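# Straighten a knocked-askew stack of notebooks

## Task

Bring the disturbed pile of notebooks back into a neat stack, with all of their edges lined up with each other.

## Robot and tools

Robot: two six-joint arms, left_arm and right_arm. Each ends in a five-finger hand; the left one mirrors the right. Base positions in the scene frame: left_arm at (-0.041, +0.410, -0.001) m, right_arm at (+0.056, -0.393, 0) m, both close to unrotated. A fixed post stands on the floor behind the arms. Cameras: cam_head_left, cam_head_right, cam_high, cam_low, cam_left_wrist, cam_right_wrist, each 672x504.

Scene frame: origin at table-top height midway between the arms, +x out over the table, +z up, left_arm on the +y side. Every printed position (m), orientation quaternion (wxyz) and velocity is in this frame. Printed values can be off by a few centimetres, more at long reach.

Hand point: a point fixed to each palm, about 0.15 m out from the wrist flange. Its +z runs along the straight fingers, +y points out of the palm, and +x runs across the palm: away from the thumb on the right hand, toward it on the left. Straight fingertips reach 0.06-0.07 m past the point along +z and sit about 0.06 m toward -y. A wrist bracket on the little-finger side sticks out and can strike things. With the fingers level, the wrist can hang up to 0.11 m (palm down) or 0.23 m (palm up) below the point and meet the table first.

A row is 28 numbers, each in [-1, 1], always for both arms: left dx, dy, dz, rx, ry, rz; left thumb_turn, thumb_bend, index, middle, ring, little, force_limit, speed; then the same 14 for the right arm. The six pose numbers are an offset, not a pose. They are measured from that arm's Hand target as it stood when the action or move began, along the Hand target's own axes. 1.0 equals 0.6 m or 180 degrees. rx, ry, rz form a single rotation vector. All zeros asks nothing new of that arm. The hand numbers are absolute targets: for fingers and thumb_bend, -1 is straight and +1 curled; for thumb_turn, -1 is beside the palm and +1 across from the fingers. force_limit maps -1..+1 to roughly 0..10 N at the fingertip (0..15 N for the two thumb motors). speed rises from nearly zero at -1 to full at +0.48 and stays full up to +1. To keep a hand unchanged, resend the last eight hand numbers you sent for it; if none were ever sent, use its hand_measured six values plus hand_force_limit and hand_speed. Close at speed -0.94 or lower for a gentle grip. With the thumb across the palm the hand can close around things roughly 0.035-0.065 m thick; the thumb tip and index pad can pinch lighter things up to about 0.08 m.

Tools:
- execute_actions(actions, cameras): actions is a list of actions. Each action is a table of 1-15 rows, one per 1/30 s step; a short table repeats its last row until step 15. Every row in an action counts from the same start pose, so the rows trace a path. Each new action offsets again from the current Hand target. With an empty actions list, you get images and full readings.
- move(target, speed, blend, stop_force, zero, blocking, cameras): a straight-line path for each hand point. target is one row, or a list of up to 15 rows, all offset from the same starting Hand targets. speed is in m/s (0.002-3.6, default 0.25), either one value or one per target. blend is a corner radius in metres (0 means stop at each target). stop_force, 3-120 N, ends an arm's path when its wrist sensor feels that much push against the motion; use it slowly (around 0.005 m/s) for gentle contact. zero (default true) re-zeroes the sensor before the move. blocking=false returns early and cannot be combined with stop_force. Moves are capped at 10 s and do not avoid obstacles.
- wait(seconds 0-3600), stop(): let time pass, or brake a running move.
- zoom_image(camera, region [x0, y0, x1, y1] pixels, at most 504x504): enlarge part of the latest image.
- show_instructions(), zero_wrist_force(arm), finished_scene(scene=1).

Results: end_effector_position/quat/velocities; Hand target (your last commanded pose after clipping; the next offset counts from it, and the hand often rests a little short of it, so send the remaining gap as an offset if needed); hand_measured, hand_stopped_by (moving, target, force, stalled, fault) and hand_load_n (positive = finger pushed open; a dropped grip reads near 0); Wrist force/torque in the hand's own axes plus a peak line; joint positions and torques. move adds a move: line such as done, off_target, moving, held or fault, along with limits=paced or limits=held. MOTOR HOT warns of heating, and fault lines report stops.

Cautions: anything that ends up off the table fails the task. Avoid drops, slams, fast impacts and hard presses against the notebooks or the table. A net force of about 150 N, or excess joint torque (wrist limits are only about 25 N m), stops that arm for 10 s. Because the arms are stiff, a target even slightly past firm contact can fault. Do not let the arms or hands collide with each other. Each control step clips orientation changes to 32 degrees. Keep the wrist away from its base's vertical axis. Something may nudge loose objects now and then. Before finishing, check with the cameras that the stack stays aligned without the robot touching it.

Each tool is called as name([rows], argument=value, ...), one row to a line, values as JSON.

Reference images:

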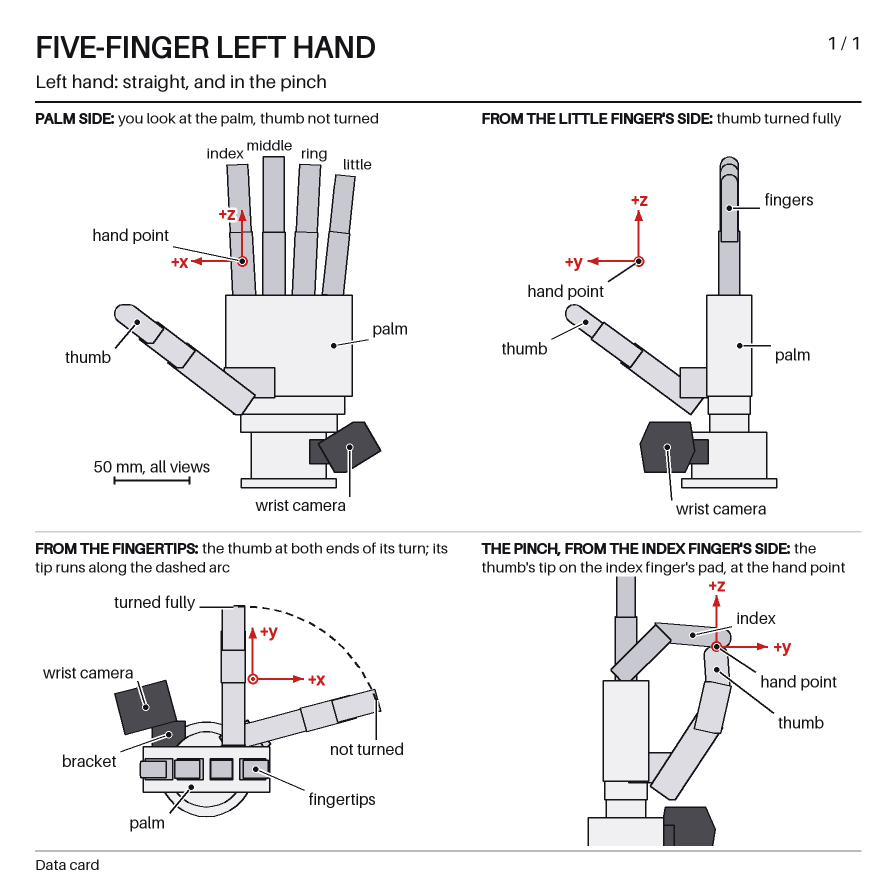

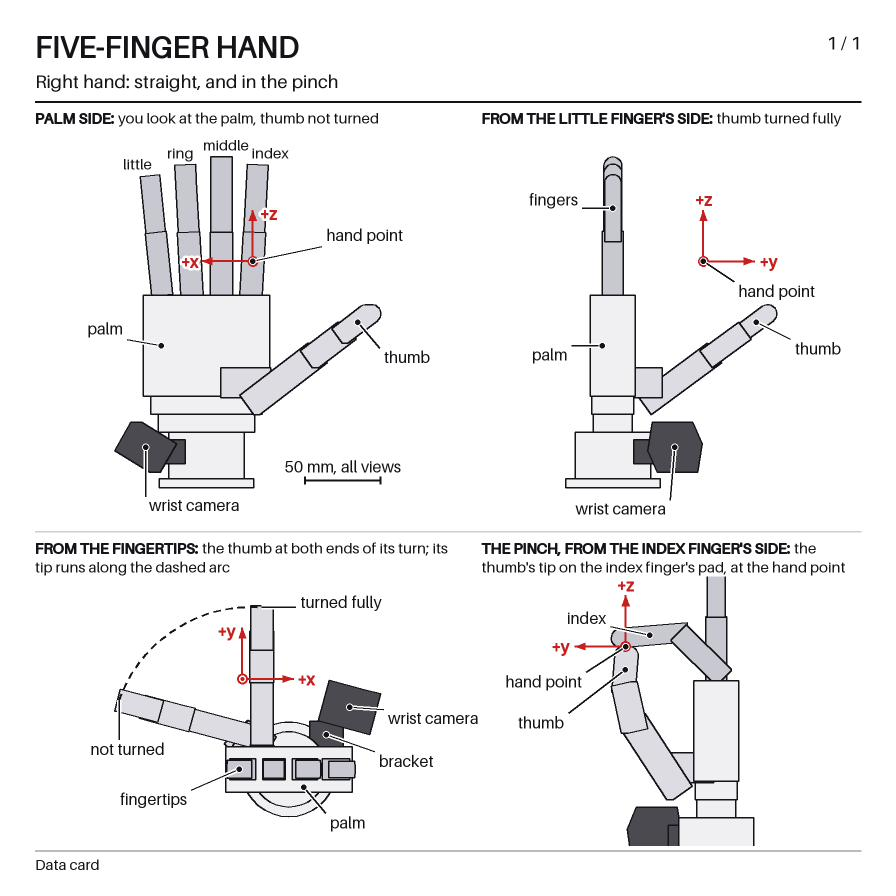

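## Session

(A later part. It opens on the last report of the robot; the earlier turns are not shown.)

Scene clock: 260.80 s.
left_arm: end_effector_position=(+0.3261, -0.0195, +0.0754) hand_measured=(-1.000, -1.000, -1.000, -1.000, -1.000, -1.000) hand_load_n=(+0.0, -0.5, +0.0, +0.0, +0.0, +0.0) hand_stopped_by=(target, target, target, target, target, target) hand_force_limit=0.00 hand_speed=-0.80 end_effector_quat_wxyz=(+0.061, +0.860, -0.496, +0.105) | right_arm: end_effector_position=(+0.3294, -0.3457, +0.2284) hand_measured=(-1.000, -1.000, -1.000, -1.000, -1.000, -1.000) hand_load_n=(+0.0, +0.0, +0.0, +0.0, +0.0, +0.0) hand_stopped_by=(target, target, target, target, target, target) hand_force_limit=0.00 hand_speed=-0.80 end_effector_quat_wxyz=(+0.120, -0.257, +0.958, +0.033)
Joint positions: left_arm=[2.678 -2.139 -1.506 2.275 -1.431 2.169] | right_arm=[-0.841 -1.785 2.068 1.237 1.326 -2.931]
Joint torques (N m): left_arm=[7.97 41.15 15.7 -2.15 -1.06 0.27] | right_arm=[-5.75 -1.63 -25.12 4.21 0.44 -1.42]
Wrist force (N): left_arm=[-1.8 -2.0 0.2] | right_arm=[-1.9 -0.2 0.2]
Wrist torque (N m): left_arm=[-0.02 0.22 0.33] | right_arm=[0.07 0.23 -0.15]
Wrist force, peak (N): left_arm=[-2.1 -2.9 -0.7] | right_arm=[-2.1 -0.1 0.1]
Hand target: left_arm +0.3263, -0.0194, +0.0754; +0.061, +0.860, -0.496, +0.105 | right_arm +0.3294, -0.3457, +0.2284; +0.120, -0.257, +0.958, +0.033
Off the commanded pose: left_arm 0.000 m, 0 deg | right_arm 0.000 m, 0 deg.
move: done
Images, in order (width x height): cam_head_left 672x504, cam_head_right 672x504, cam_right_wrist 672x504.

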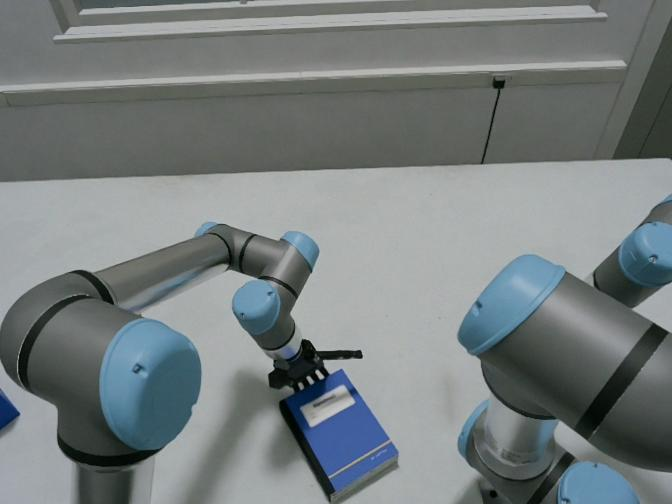

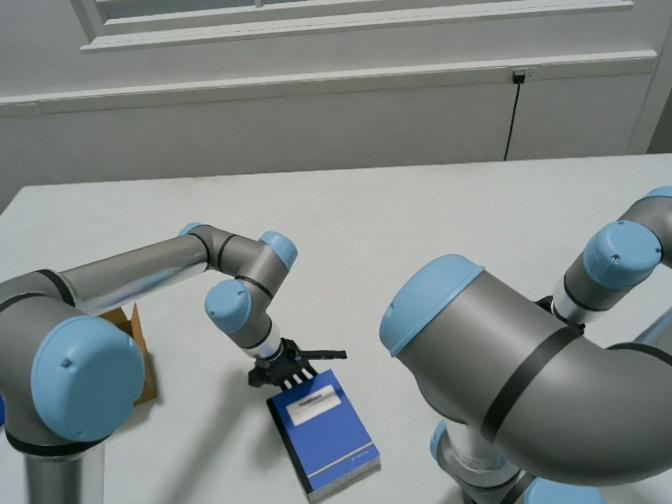

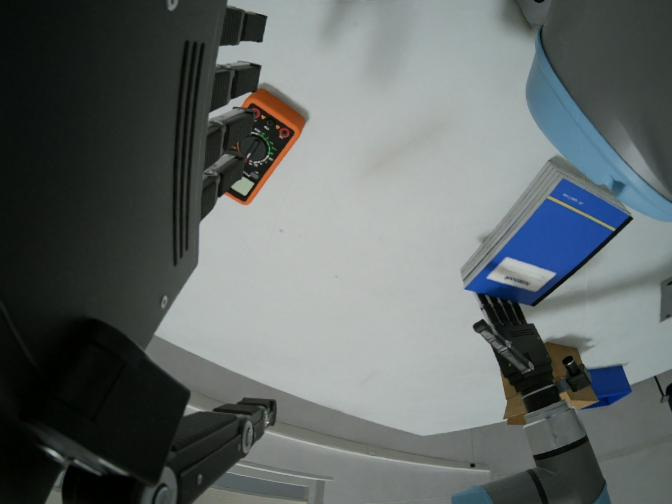

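move([
  [0,-0.04,0,0,0,0,-1,-1,-1,-1,-1,-1,0,-0.8,0,0,0,0,0,0,-1,-1,-1,-1,-1,-1,0,-0.8],
  [0.0485,-0.1117,-0.1945,0,0,0,-1,-1,-1,-1,-1,-1,0,-0.8,0,0,0,0,0,0,-1,-1,-1,-1,-1,-1,0,-0.8],
], speed=[0.03,0.2], blend=[0.003,0], cameras=["all"])

zoom_image(camera="cam_right_wrist", region=[450, 140, 650, 310])

zoom_image(camera="cam_low", region=[310, 320, 430, 370])

zoom_image(camera="cam_left_wrist", region=[50, 0, 350, 250])

zoom_image(camera="cam_head_left", region=[270, 360, 410, 504])

Scene clock: 262.90 s.
left_arm: end_effector_position=(+0.3844, +0.0142, +0.1956) hand_measured=(-1.000, -1.000, -1.000, -1.000, -1.000, -1.000) hand_load_n=(-0.5, +0.0, +0.0, +0.0, +0.0, +0.0) hand_stopped_by=(target, target, target, target, target, target) hand_force_limit=0.00 hand_speed=-0.80 end_effector_quat_wxyz=(+0.061, +0.860, -0.496, +0.105) | right_arm: end_effector_position=(+0.3294, -0.3457, +0.2284) hand_measured=(-1.000, -1.000, -1.000, -1.000, -1.000, -1.000) hand_load_n=(+0.0, +0.0, +0.0, +0.0, +0.0, +0.0) hand_stopped_by=(target, target, target, target, target, target) hand_force_limit=0.00 hand_speed=-0.80 end_effector_quat_wxyz=(+0.120, -0.257, +0.958, +0.033)
Joint positions: left_arm=[2.786 -2.103 -1.241 1.957 -1.41 2.276] | right_arm=[-0.841 -1.785 2.068 1.237 1.326 -2.931]
Joint torques (N m): left_arm=[-13.88 42.87 27.06 -3.2 -1.97 -0.64] | right_arm=[-5.48 -2.08 -24.83 4.21 0.34 -1.49]
Wrist force (N): left_arm=[-1.9 0.8 -1.0] | right_arm=[-1.8 -0.2 0.3]
Wrist torque (N m): left_arm=[0.13 0.21 0.12] | right_arm=[0.06 0.20 -0.14]
Wrist force, peak (N): left_arm=[-1.6 0.0 -2.7] | right_arm=[-2.2 -0.2 0.0]
Hand target: left_arm +0.3844, +0.0141, +0.1957; +0.061, +0.860, -0.496, +0.105 | right_arm +0.3294, -0.3457, +0.2284; +0.120, -0.257, +0.958, +0.033
Off the commanded pose: left_arm 0.000 m, 0 deg | right_arm 0.000 m, 0 deg.
move: done

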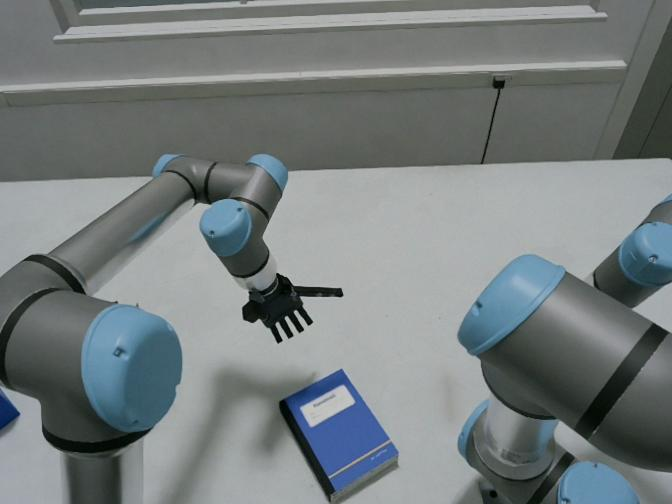

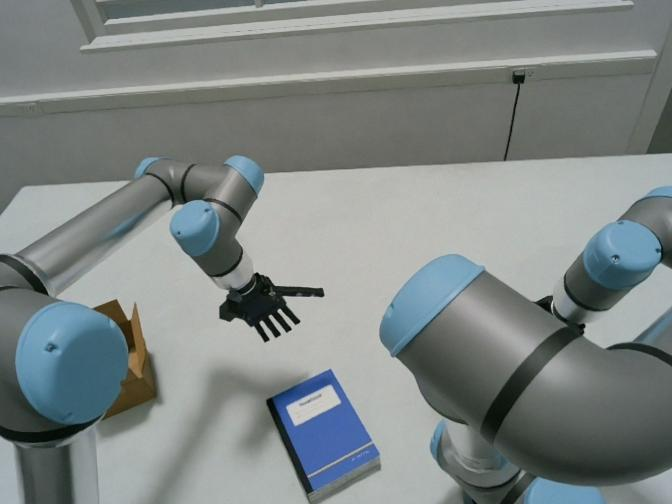

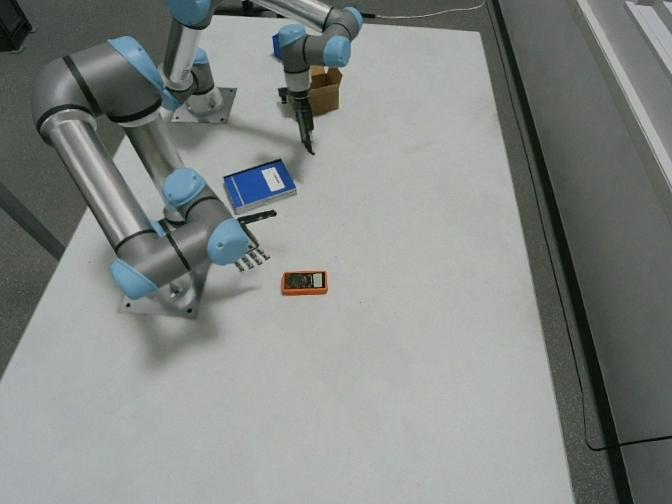

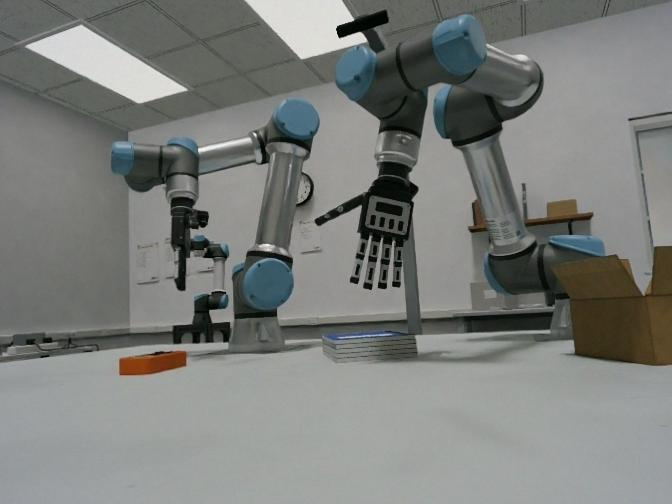

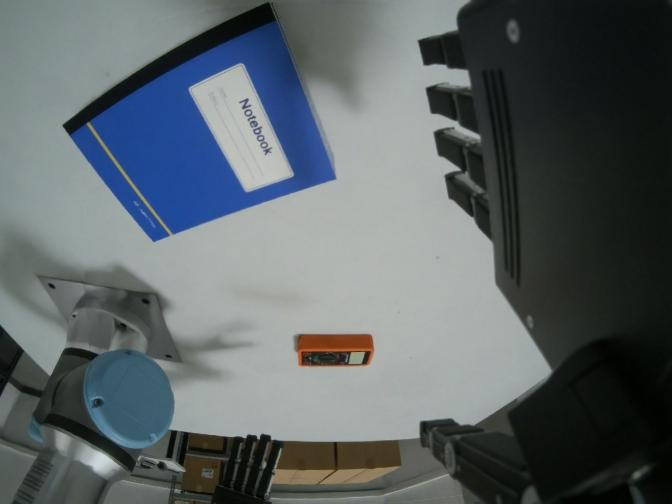

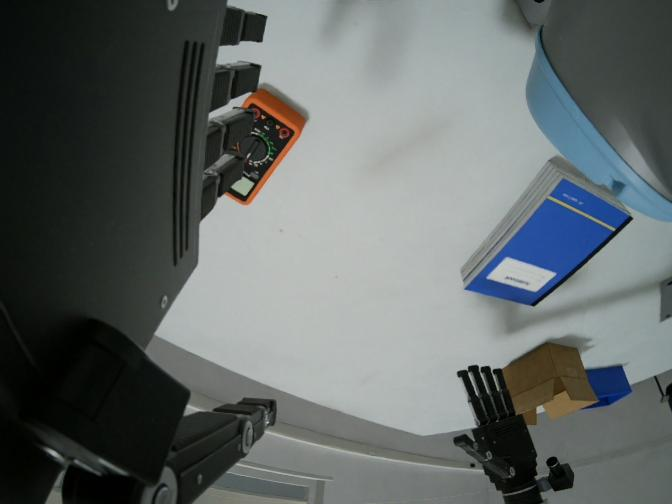

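Scaled by 2.520 from the camera's image (finer frame: 960x720).

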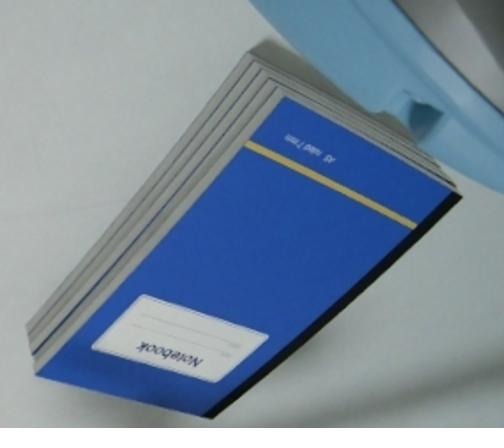

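Scaled by 4.200 from the camera's image (finer frame: 960x720).

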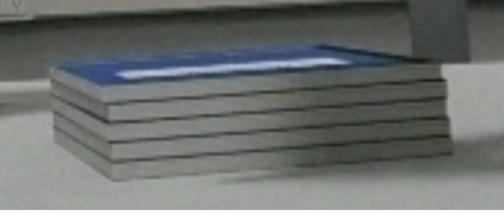

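Scaled by 1.680 from the camera's image (finer frame: 960x720).

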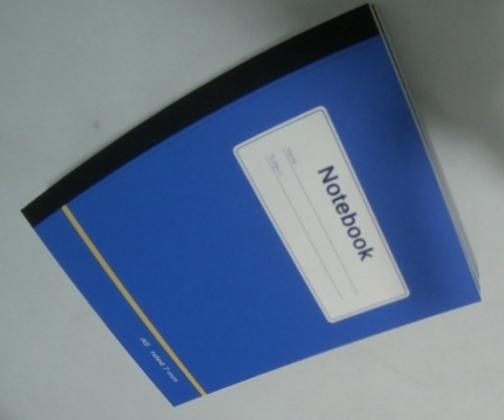

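Scaled by 3.500 from the camera's image (finer frame: 960x720).

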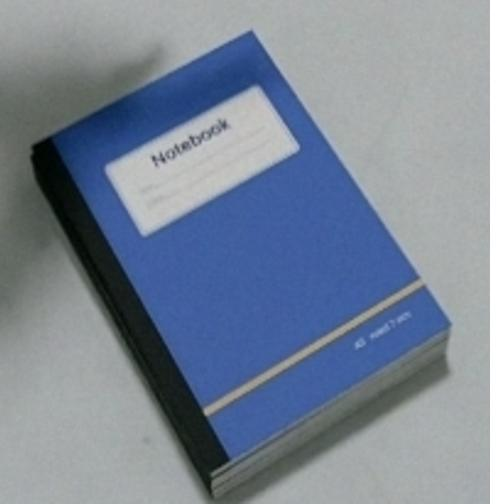

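move([
  [-0.3118,0.1515,-0.0778,0.121,0,-0.485,-1,-1,-1,-1,-1,-1,0,-0.8,-0.04,0,0,0,0,0,-1,-1,-1,-1,-1,-1,0,-0.8],
  [-0.3118,0.1515,-0.0778,0.121,0,-0.485,-1,-1,-1,-1,-1,-1,0,-0.8,-0.3193,0.4152,0.0797,0,0,0,-1,-1,-1,-1,-1,-1,0,-0.8],
  [-0.3118,0.1515,-0.0778,0.121,0,-0.485,-1,-1,-1,-1,-1,-1,0,-0.8,-0.2582,0.4152,0.3248,0,0,0,-1,-1,-1,-1,-1,-1,0,-0.8],
  [-0.3118,0.1515,-0.0778,0.121,0,-0.485,-1,-1,-1,-1,-1,-1,0,-0.8,-0.2582,0.4885,0.3248,0,0,0,-1,-1,-1,-1,-1,-1,0,-0.8],
], speed=[0.3,0.25,0.15,0.02], blend=[0,0.02,0,0], cameras=["cam_low","cam_left_wrist"])

zoom_image(camera="cam_low", region=[310, 320, 430, 370])

Scene clock: 271.43 s.
left_arm: end_effector_position=(+0.2092, +0.1356, +0.1958) hand_measured=(-1.000, -1.000, -1.000, -1.000, -1.000, -1.000) hand_load_n=(+0.0, +0.0, +0.0, +0.0, +0.0, +0.0) hand_stopped_by=(target, target, target, target, target, target) hand_force_limit=0.00 hand_speed=-0.80 end_effector_quat_wxyz=(-0.032, +0.959, +0.257, +0.118) | right_arm: end_effector_position=(+0.3546, +0.0075, +0.0781) hand_measured=(-1.000, -1.000, -1.000, -1.000, -1.000, -1.000) hand_load_n=(+0.0, +0.0, +0.0, +0.0, +0.0, +0.0) hand_stopped_by=(target, target, target, target, target, target) hand_force_limit=0.00 hand_speed=-0.80 end_effector_quat_wxyz=(+0.120, -0.257, +0.959, +0.033) end_effector_velocity=(+0.001, -0.001, -0.001) end_effector_angular_velocity=(-0.002, +0.001, +0.001)
Joint positions: left_arm=[2.487 -1.586 -1.935 2.052 -1.793 0.433] | right_arm=[0.536 -1.226 1.837 0.71 1.573 -1.559]
Joint velocities: left_arm=[within noise] | right_arm=[-0.004 0.001 0.001 0.001 -0.001 -0.005]
Joint torques (N m): left_arm=[13.54 17.26 22.64 -2.27 2.39 0.43] | right_arm=[-7.06 -33.78 -11.76 2.97 0.24 -1.49]
Wrist force (N): left_arm=[-1.9 0.8 -0.9] | right_arm=[-1.5 0.1 0.2]
Wrist torque (N m): left_arm=[0.10 0.23 0.10] | right_arm=[0.06 0.14 -0.14]
Wrist force, peak (N): left_arm=[-2.9 0.4 -0.9] | right_arm=[-2.3 2.1 -0.5]
Hand target: left_arm +0.2092, +0.1356, +0.1958; -0.032, +0.959, +0.257, +0.118 | right_arm +0.3545, +0.0074, +0.0781; +0.120, -0.257, +0.958, +0.033
Off the commanded pose: left_arm 0.000 m, 0 deg | right_arm 0.000 m, 0 deg.
move: done

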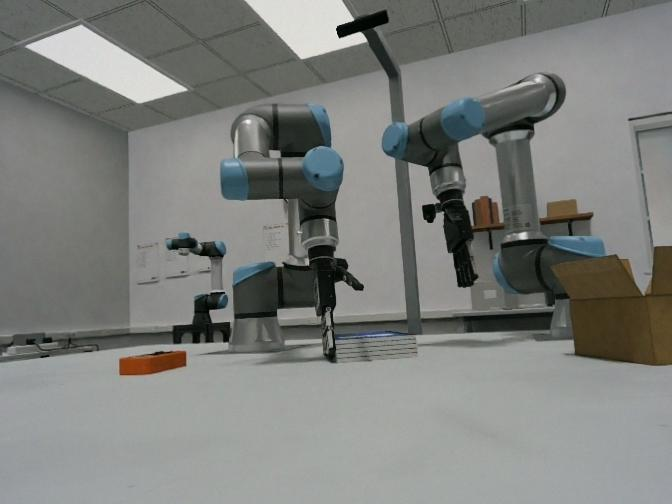

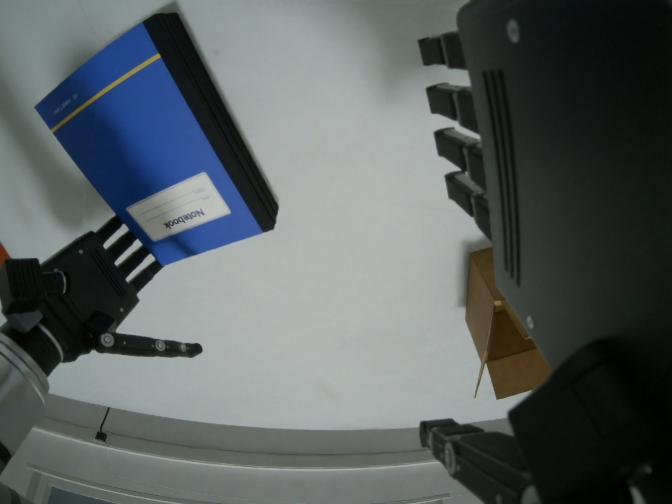

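Scaled by 4.200 from the camera's image (finer frame: 960x720).

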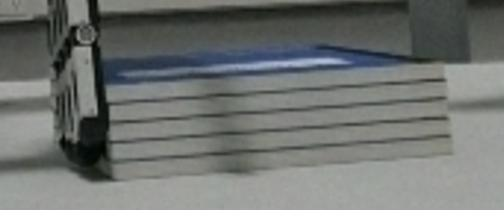

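move([
  [0,0,0,0,0,0,-1,-1,-1,-1,-1,-1,0,-0.8,0,-0.04,0,0,0,0,-1,-1,-1,-1,-1,-1,0,-0.8],
  [0,0,0,0,0,0,-1,-1,-1,-1,-1,-1,0,-0.8,0,-0.15,-0.05,0,0,0,-1,-1,-1,-1,-1,-1,0,-0.8],
  [0,0,0,0,0,0,-1,-1,-1,-1,-1,-1,0,-0.8,0.2582,-0.4885,-0.3248,0,0,0,-1,-1,-1,-1,-1,-1,0,-0.8],
], speed=[0.03,0.15,0.25], blend=[0.003,0.03,0], cameras=["all"])

zoom_image(camera="cam_right_wrist", region=[450, 140, 650, 310])

zoom_image(camera="cam_right_wrist", region=[455, 240, 535, 310])

zoom_image(camera="cam_low", region=[310, 320, 430, 370])

zoom_image(camera="cam_left_wrist", region=[30, 0, 290, 270])

zoom_image(camera="cam_head_left", region=[270, 360, 410, 504])

Scene clock: 274.63 s.
left_arm: end_effector_position=(+0.2092, +0.1356, +0.1958) hand_measured=(-1.000, -1.000, -1.000, -1.000, -1.000, -1.000) hand_load_n=(+0.0, +0.0, +0.0, +0.0, +0.0, +0.0) hand_stopped_by=(target, target, target, target, target, target) hand_force_limit=0.00 hand_speed=-0.80 end_effector_quat_wxyz=(-0.032, +0.959, +0.257, +0.118) | right_arm: end_effector_position=(+0.3294, -0.3457, +0.2284) hand_measured=(-1.000, -1.000, -1.000, -1.000, -1.000, -1.000) hand_load_n=(+0.0, +0.0, +0.0, +0.0, +0.0, +0.0) hand_stopped_by=(target, target, target, target, target, target) hand_force_limit=0.00 hand_speed=-0.80 end_effector_quat_wxyz=(+0.120, -0.257, +0.958, +0.033) end_effector_velocity=(-0.001, -0.001, +0.000) end_effector_angular_velocity=(+0.001, +0.001, +0.002)
Joint positions: left_arm=[2.487 -1.586 -1.935 2.052 -1.793 0.433] | right_arm=[-0.841 -1.785 2.068 1.237 1.326 -2.93]
Joint velocities: left_arm=[within noise] | right_arm=[-0.004 0.001 0 0.003 0 -0.006]
Joint torques (N m): left_arm=[12.08 20.42 17.83 -1.57 2.19 0.3] | right_arm=[-6.3 -1.03 -26.14 4.34 2.24 -1.96]
Wrist force (N): left_arm=[-2.4 0.5 -0.7] | right_arm=[-1.9 -0.3 0.2]
Wrist torque (N m): left_arm=[0.05 0.32 0.08] | right_arm=[0.05 0.22 -0.14]
Wrist force, peak (N): left_arm=[-2.5 0.8 -0.8] | right_arm=[-1.0 -1.5 -1.1]
Hand target: left_arm +0.2092, +0.1356, +0.1958; -0.032, +0.959, +0.257, +0.118 | right_arm +0.3294, -0.3457, +0.2284; +0.120, -0.257, +0.958, +0.033
Off the commanded pose: left_arm 0.000 m, 0 deg | right_arm 0.000 m, 0 deg.
move: done

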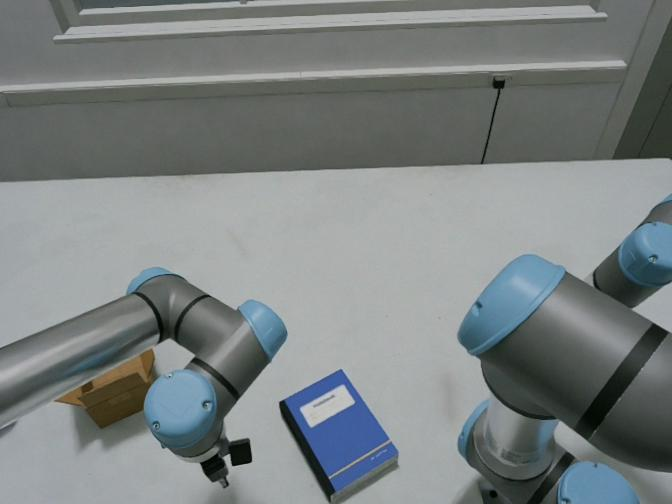

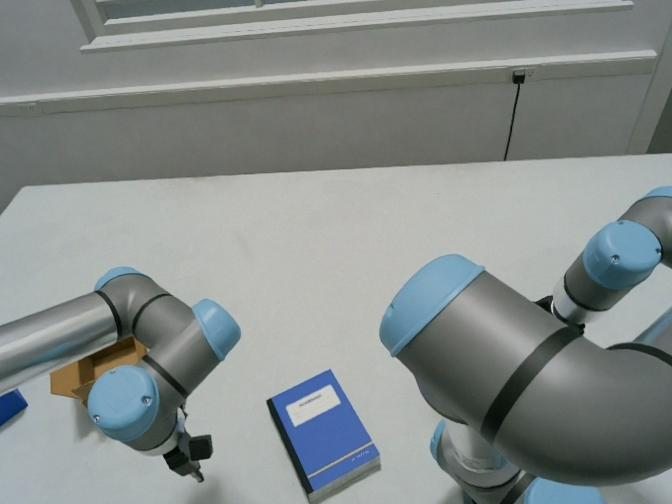

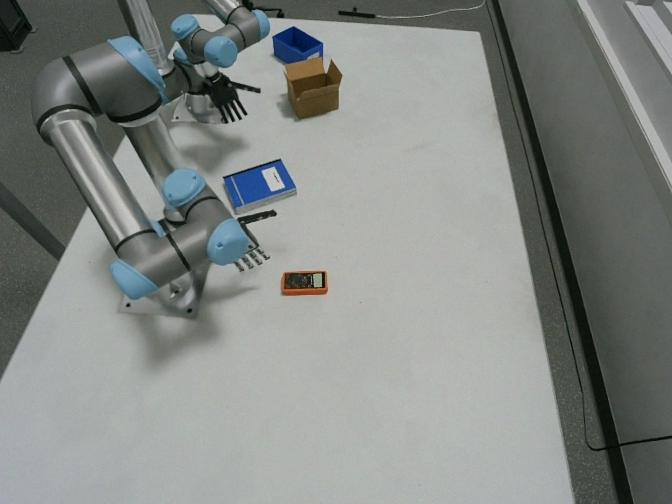

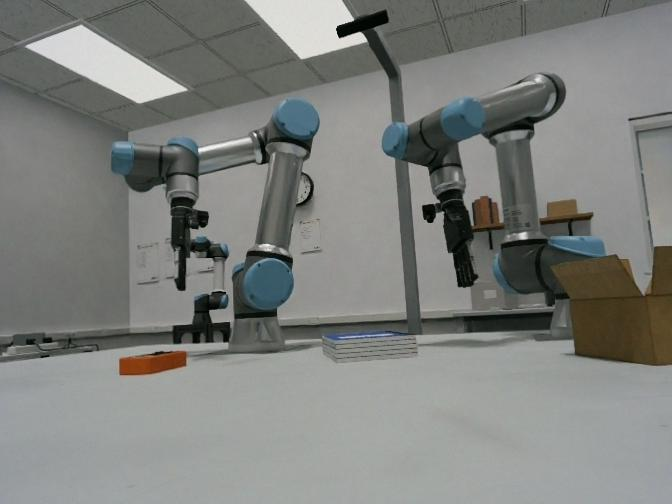

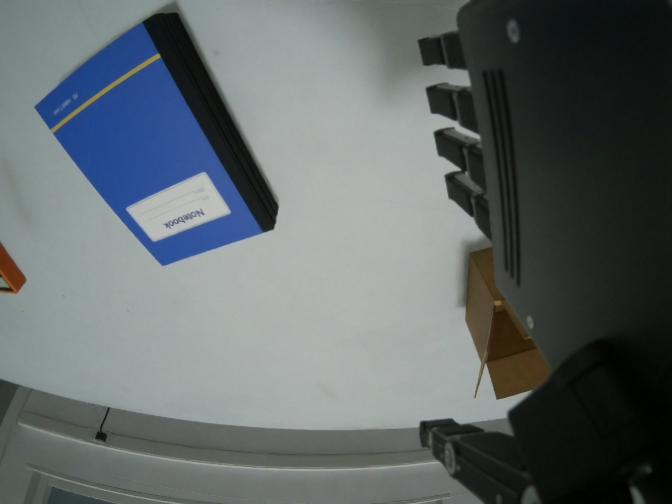

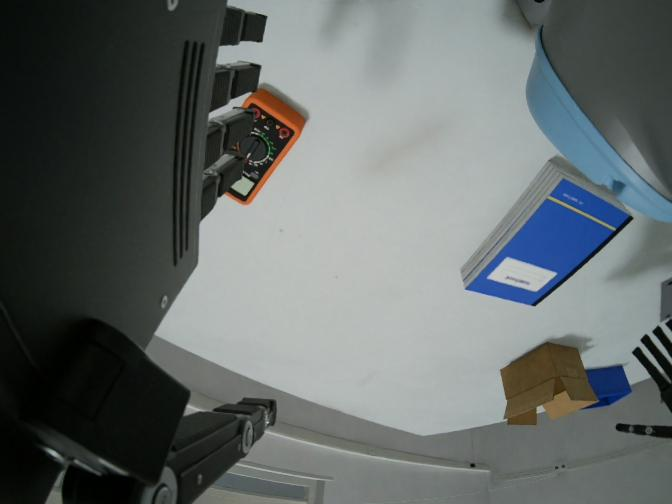

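Scaled by 2.520 from the camera's image (finer frame: 960x720).

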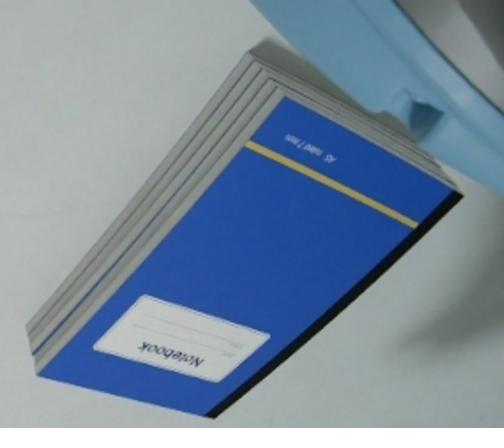

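Scaled by 6.300 from the camera's image (finer frame: 960x720).

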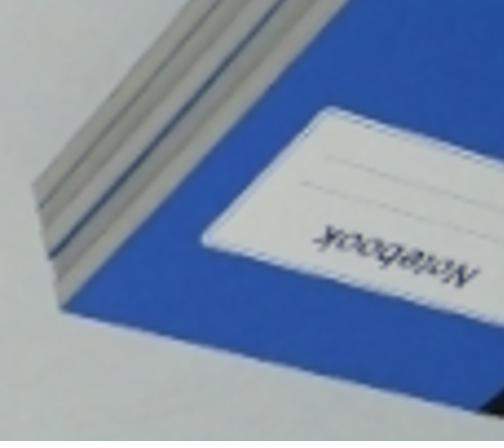

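Scaled by 4.200 from the camera's image (finer frame: 960x720).

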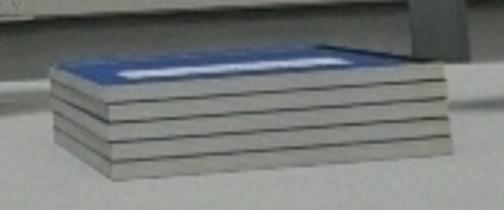

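Scaled by 1.867 from the camera's image (finer frame: 960x720).

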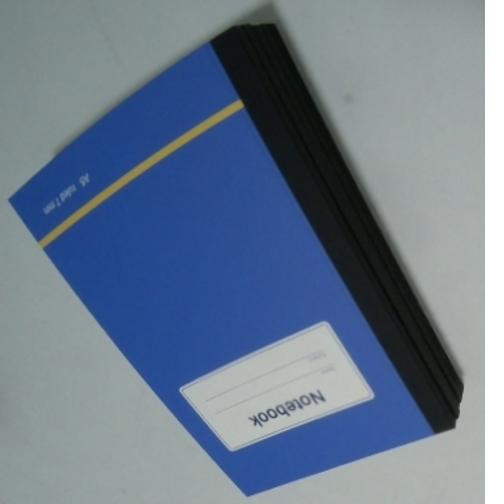

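Scaled by 3.500 from the camera's image (finer frame: 960x720).

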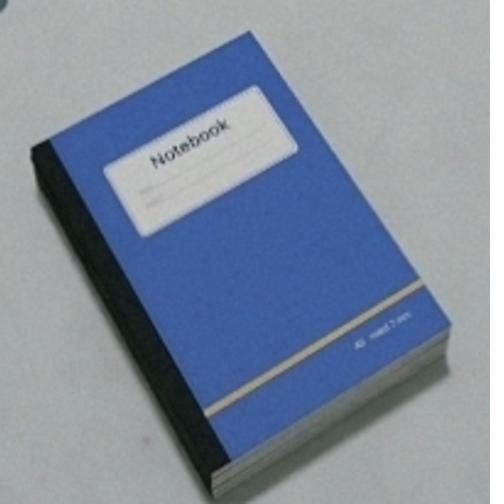

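The five notebooks are now squared to within about 1 mm on every edge. Both arms are clear and nothing is moving.

finished_scene(scene=1)

The scene is finished: the task was done.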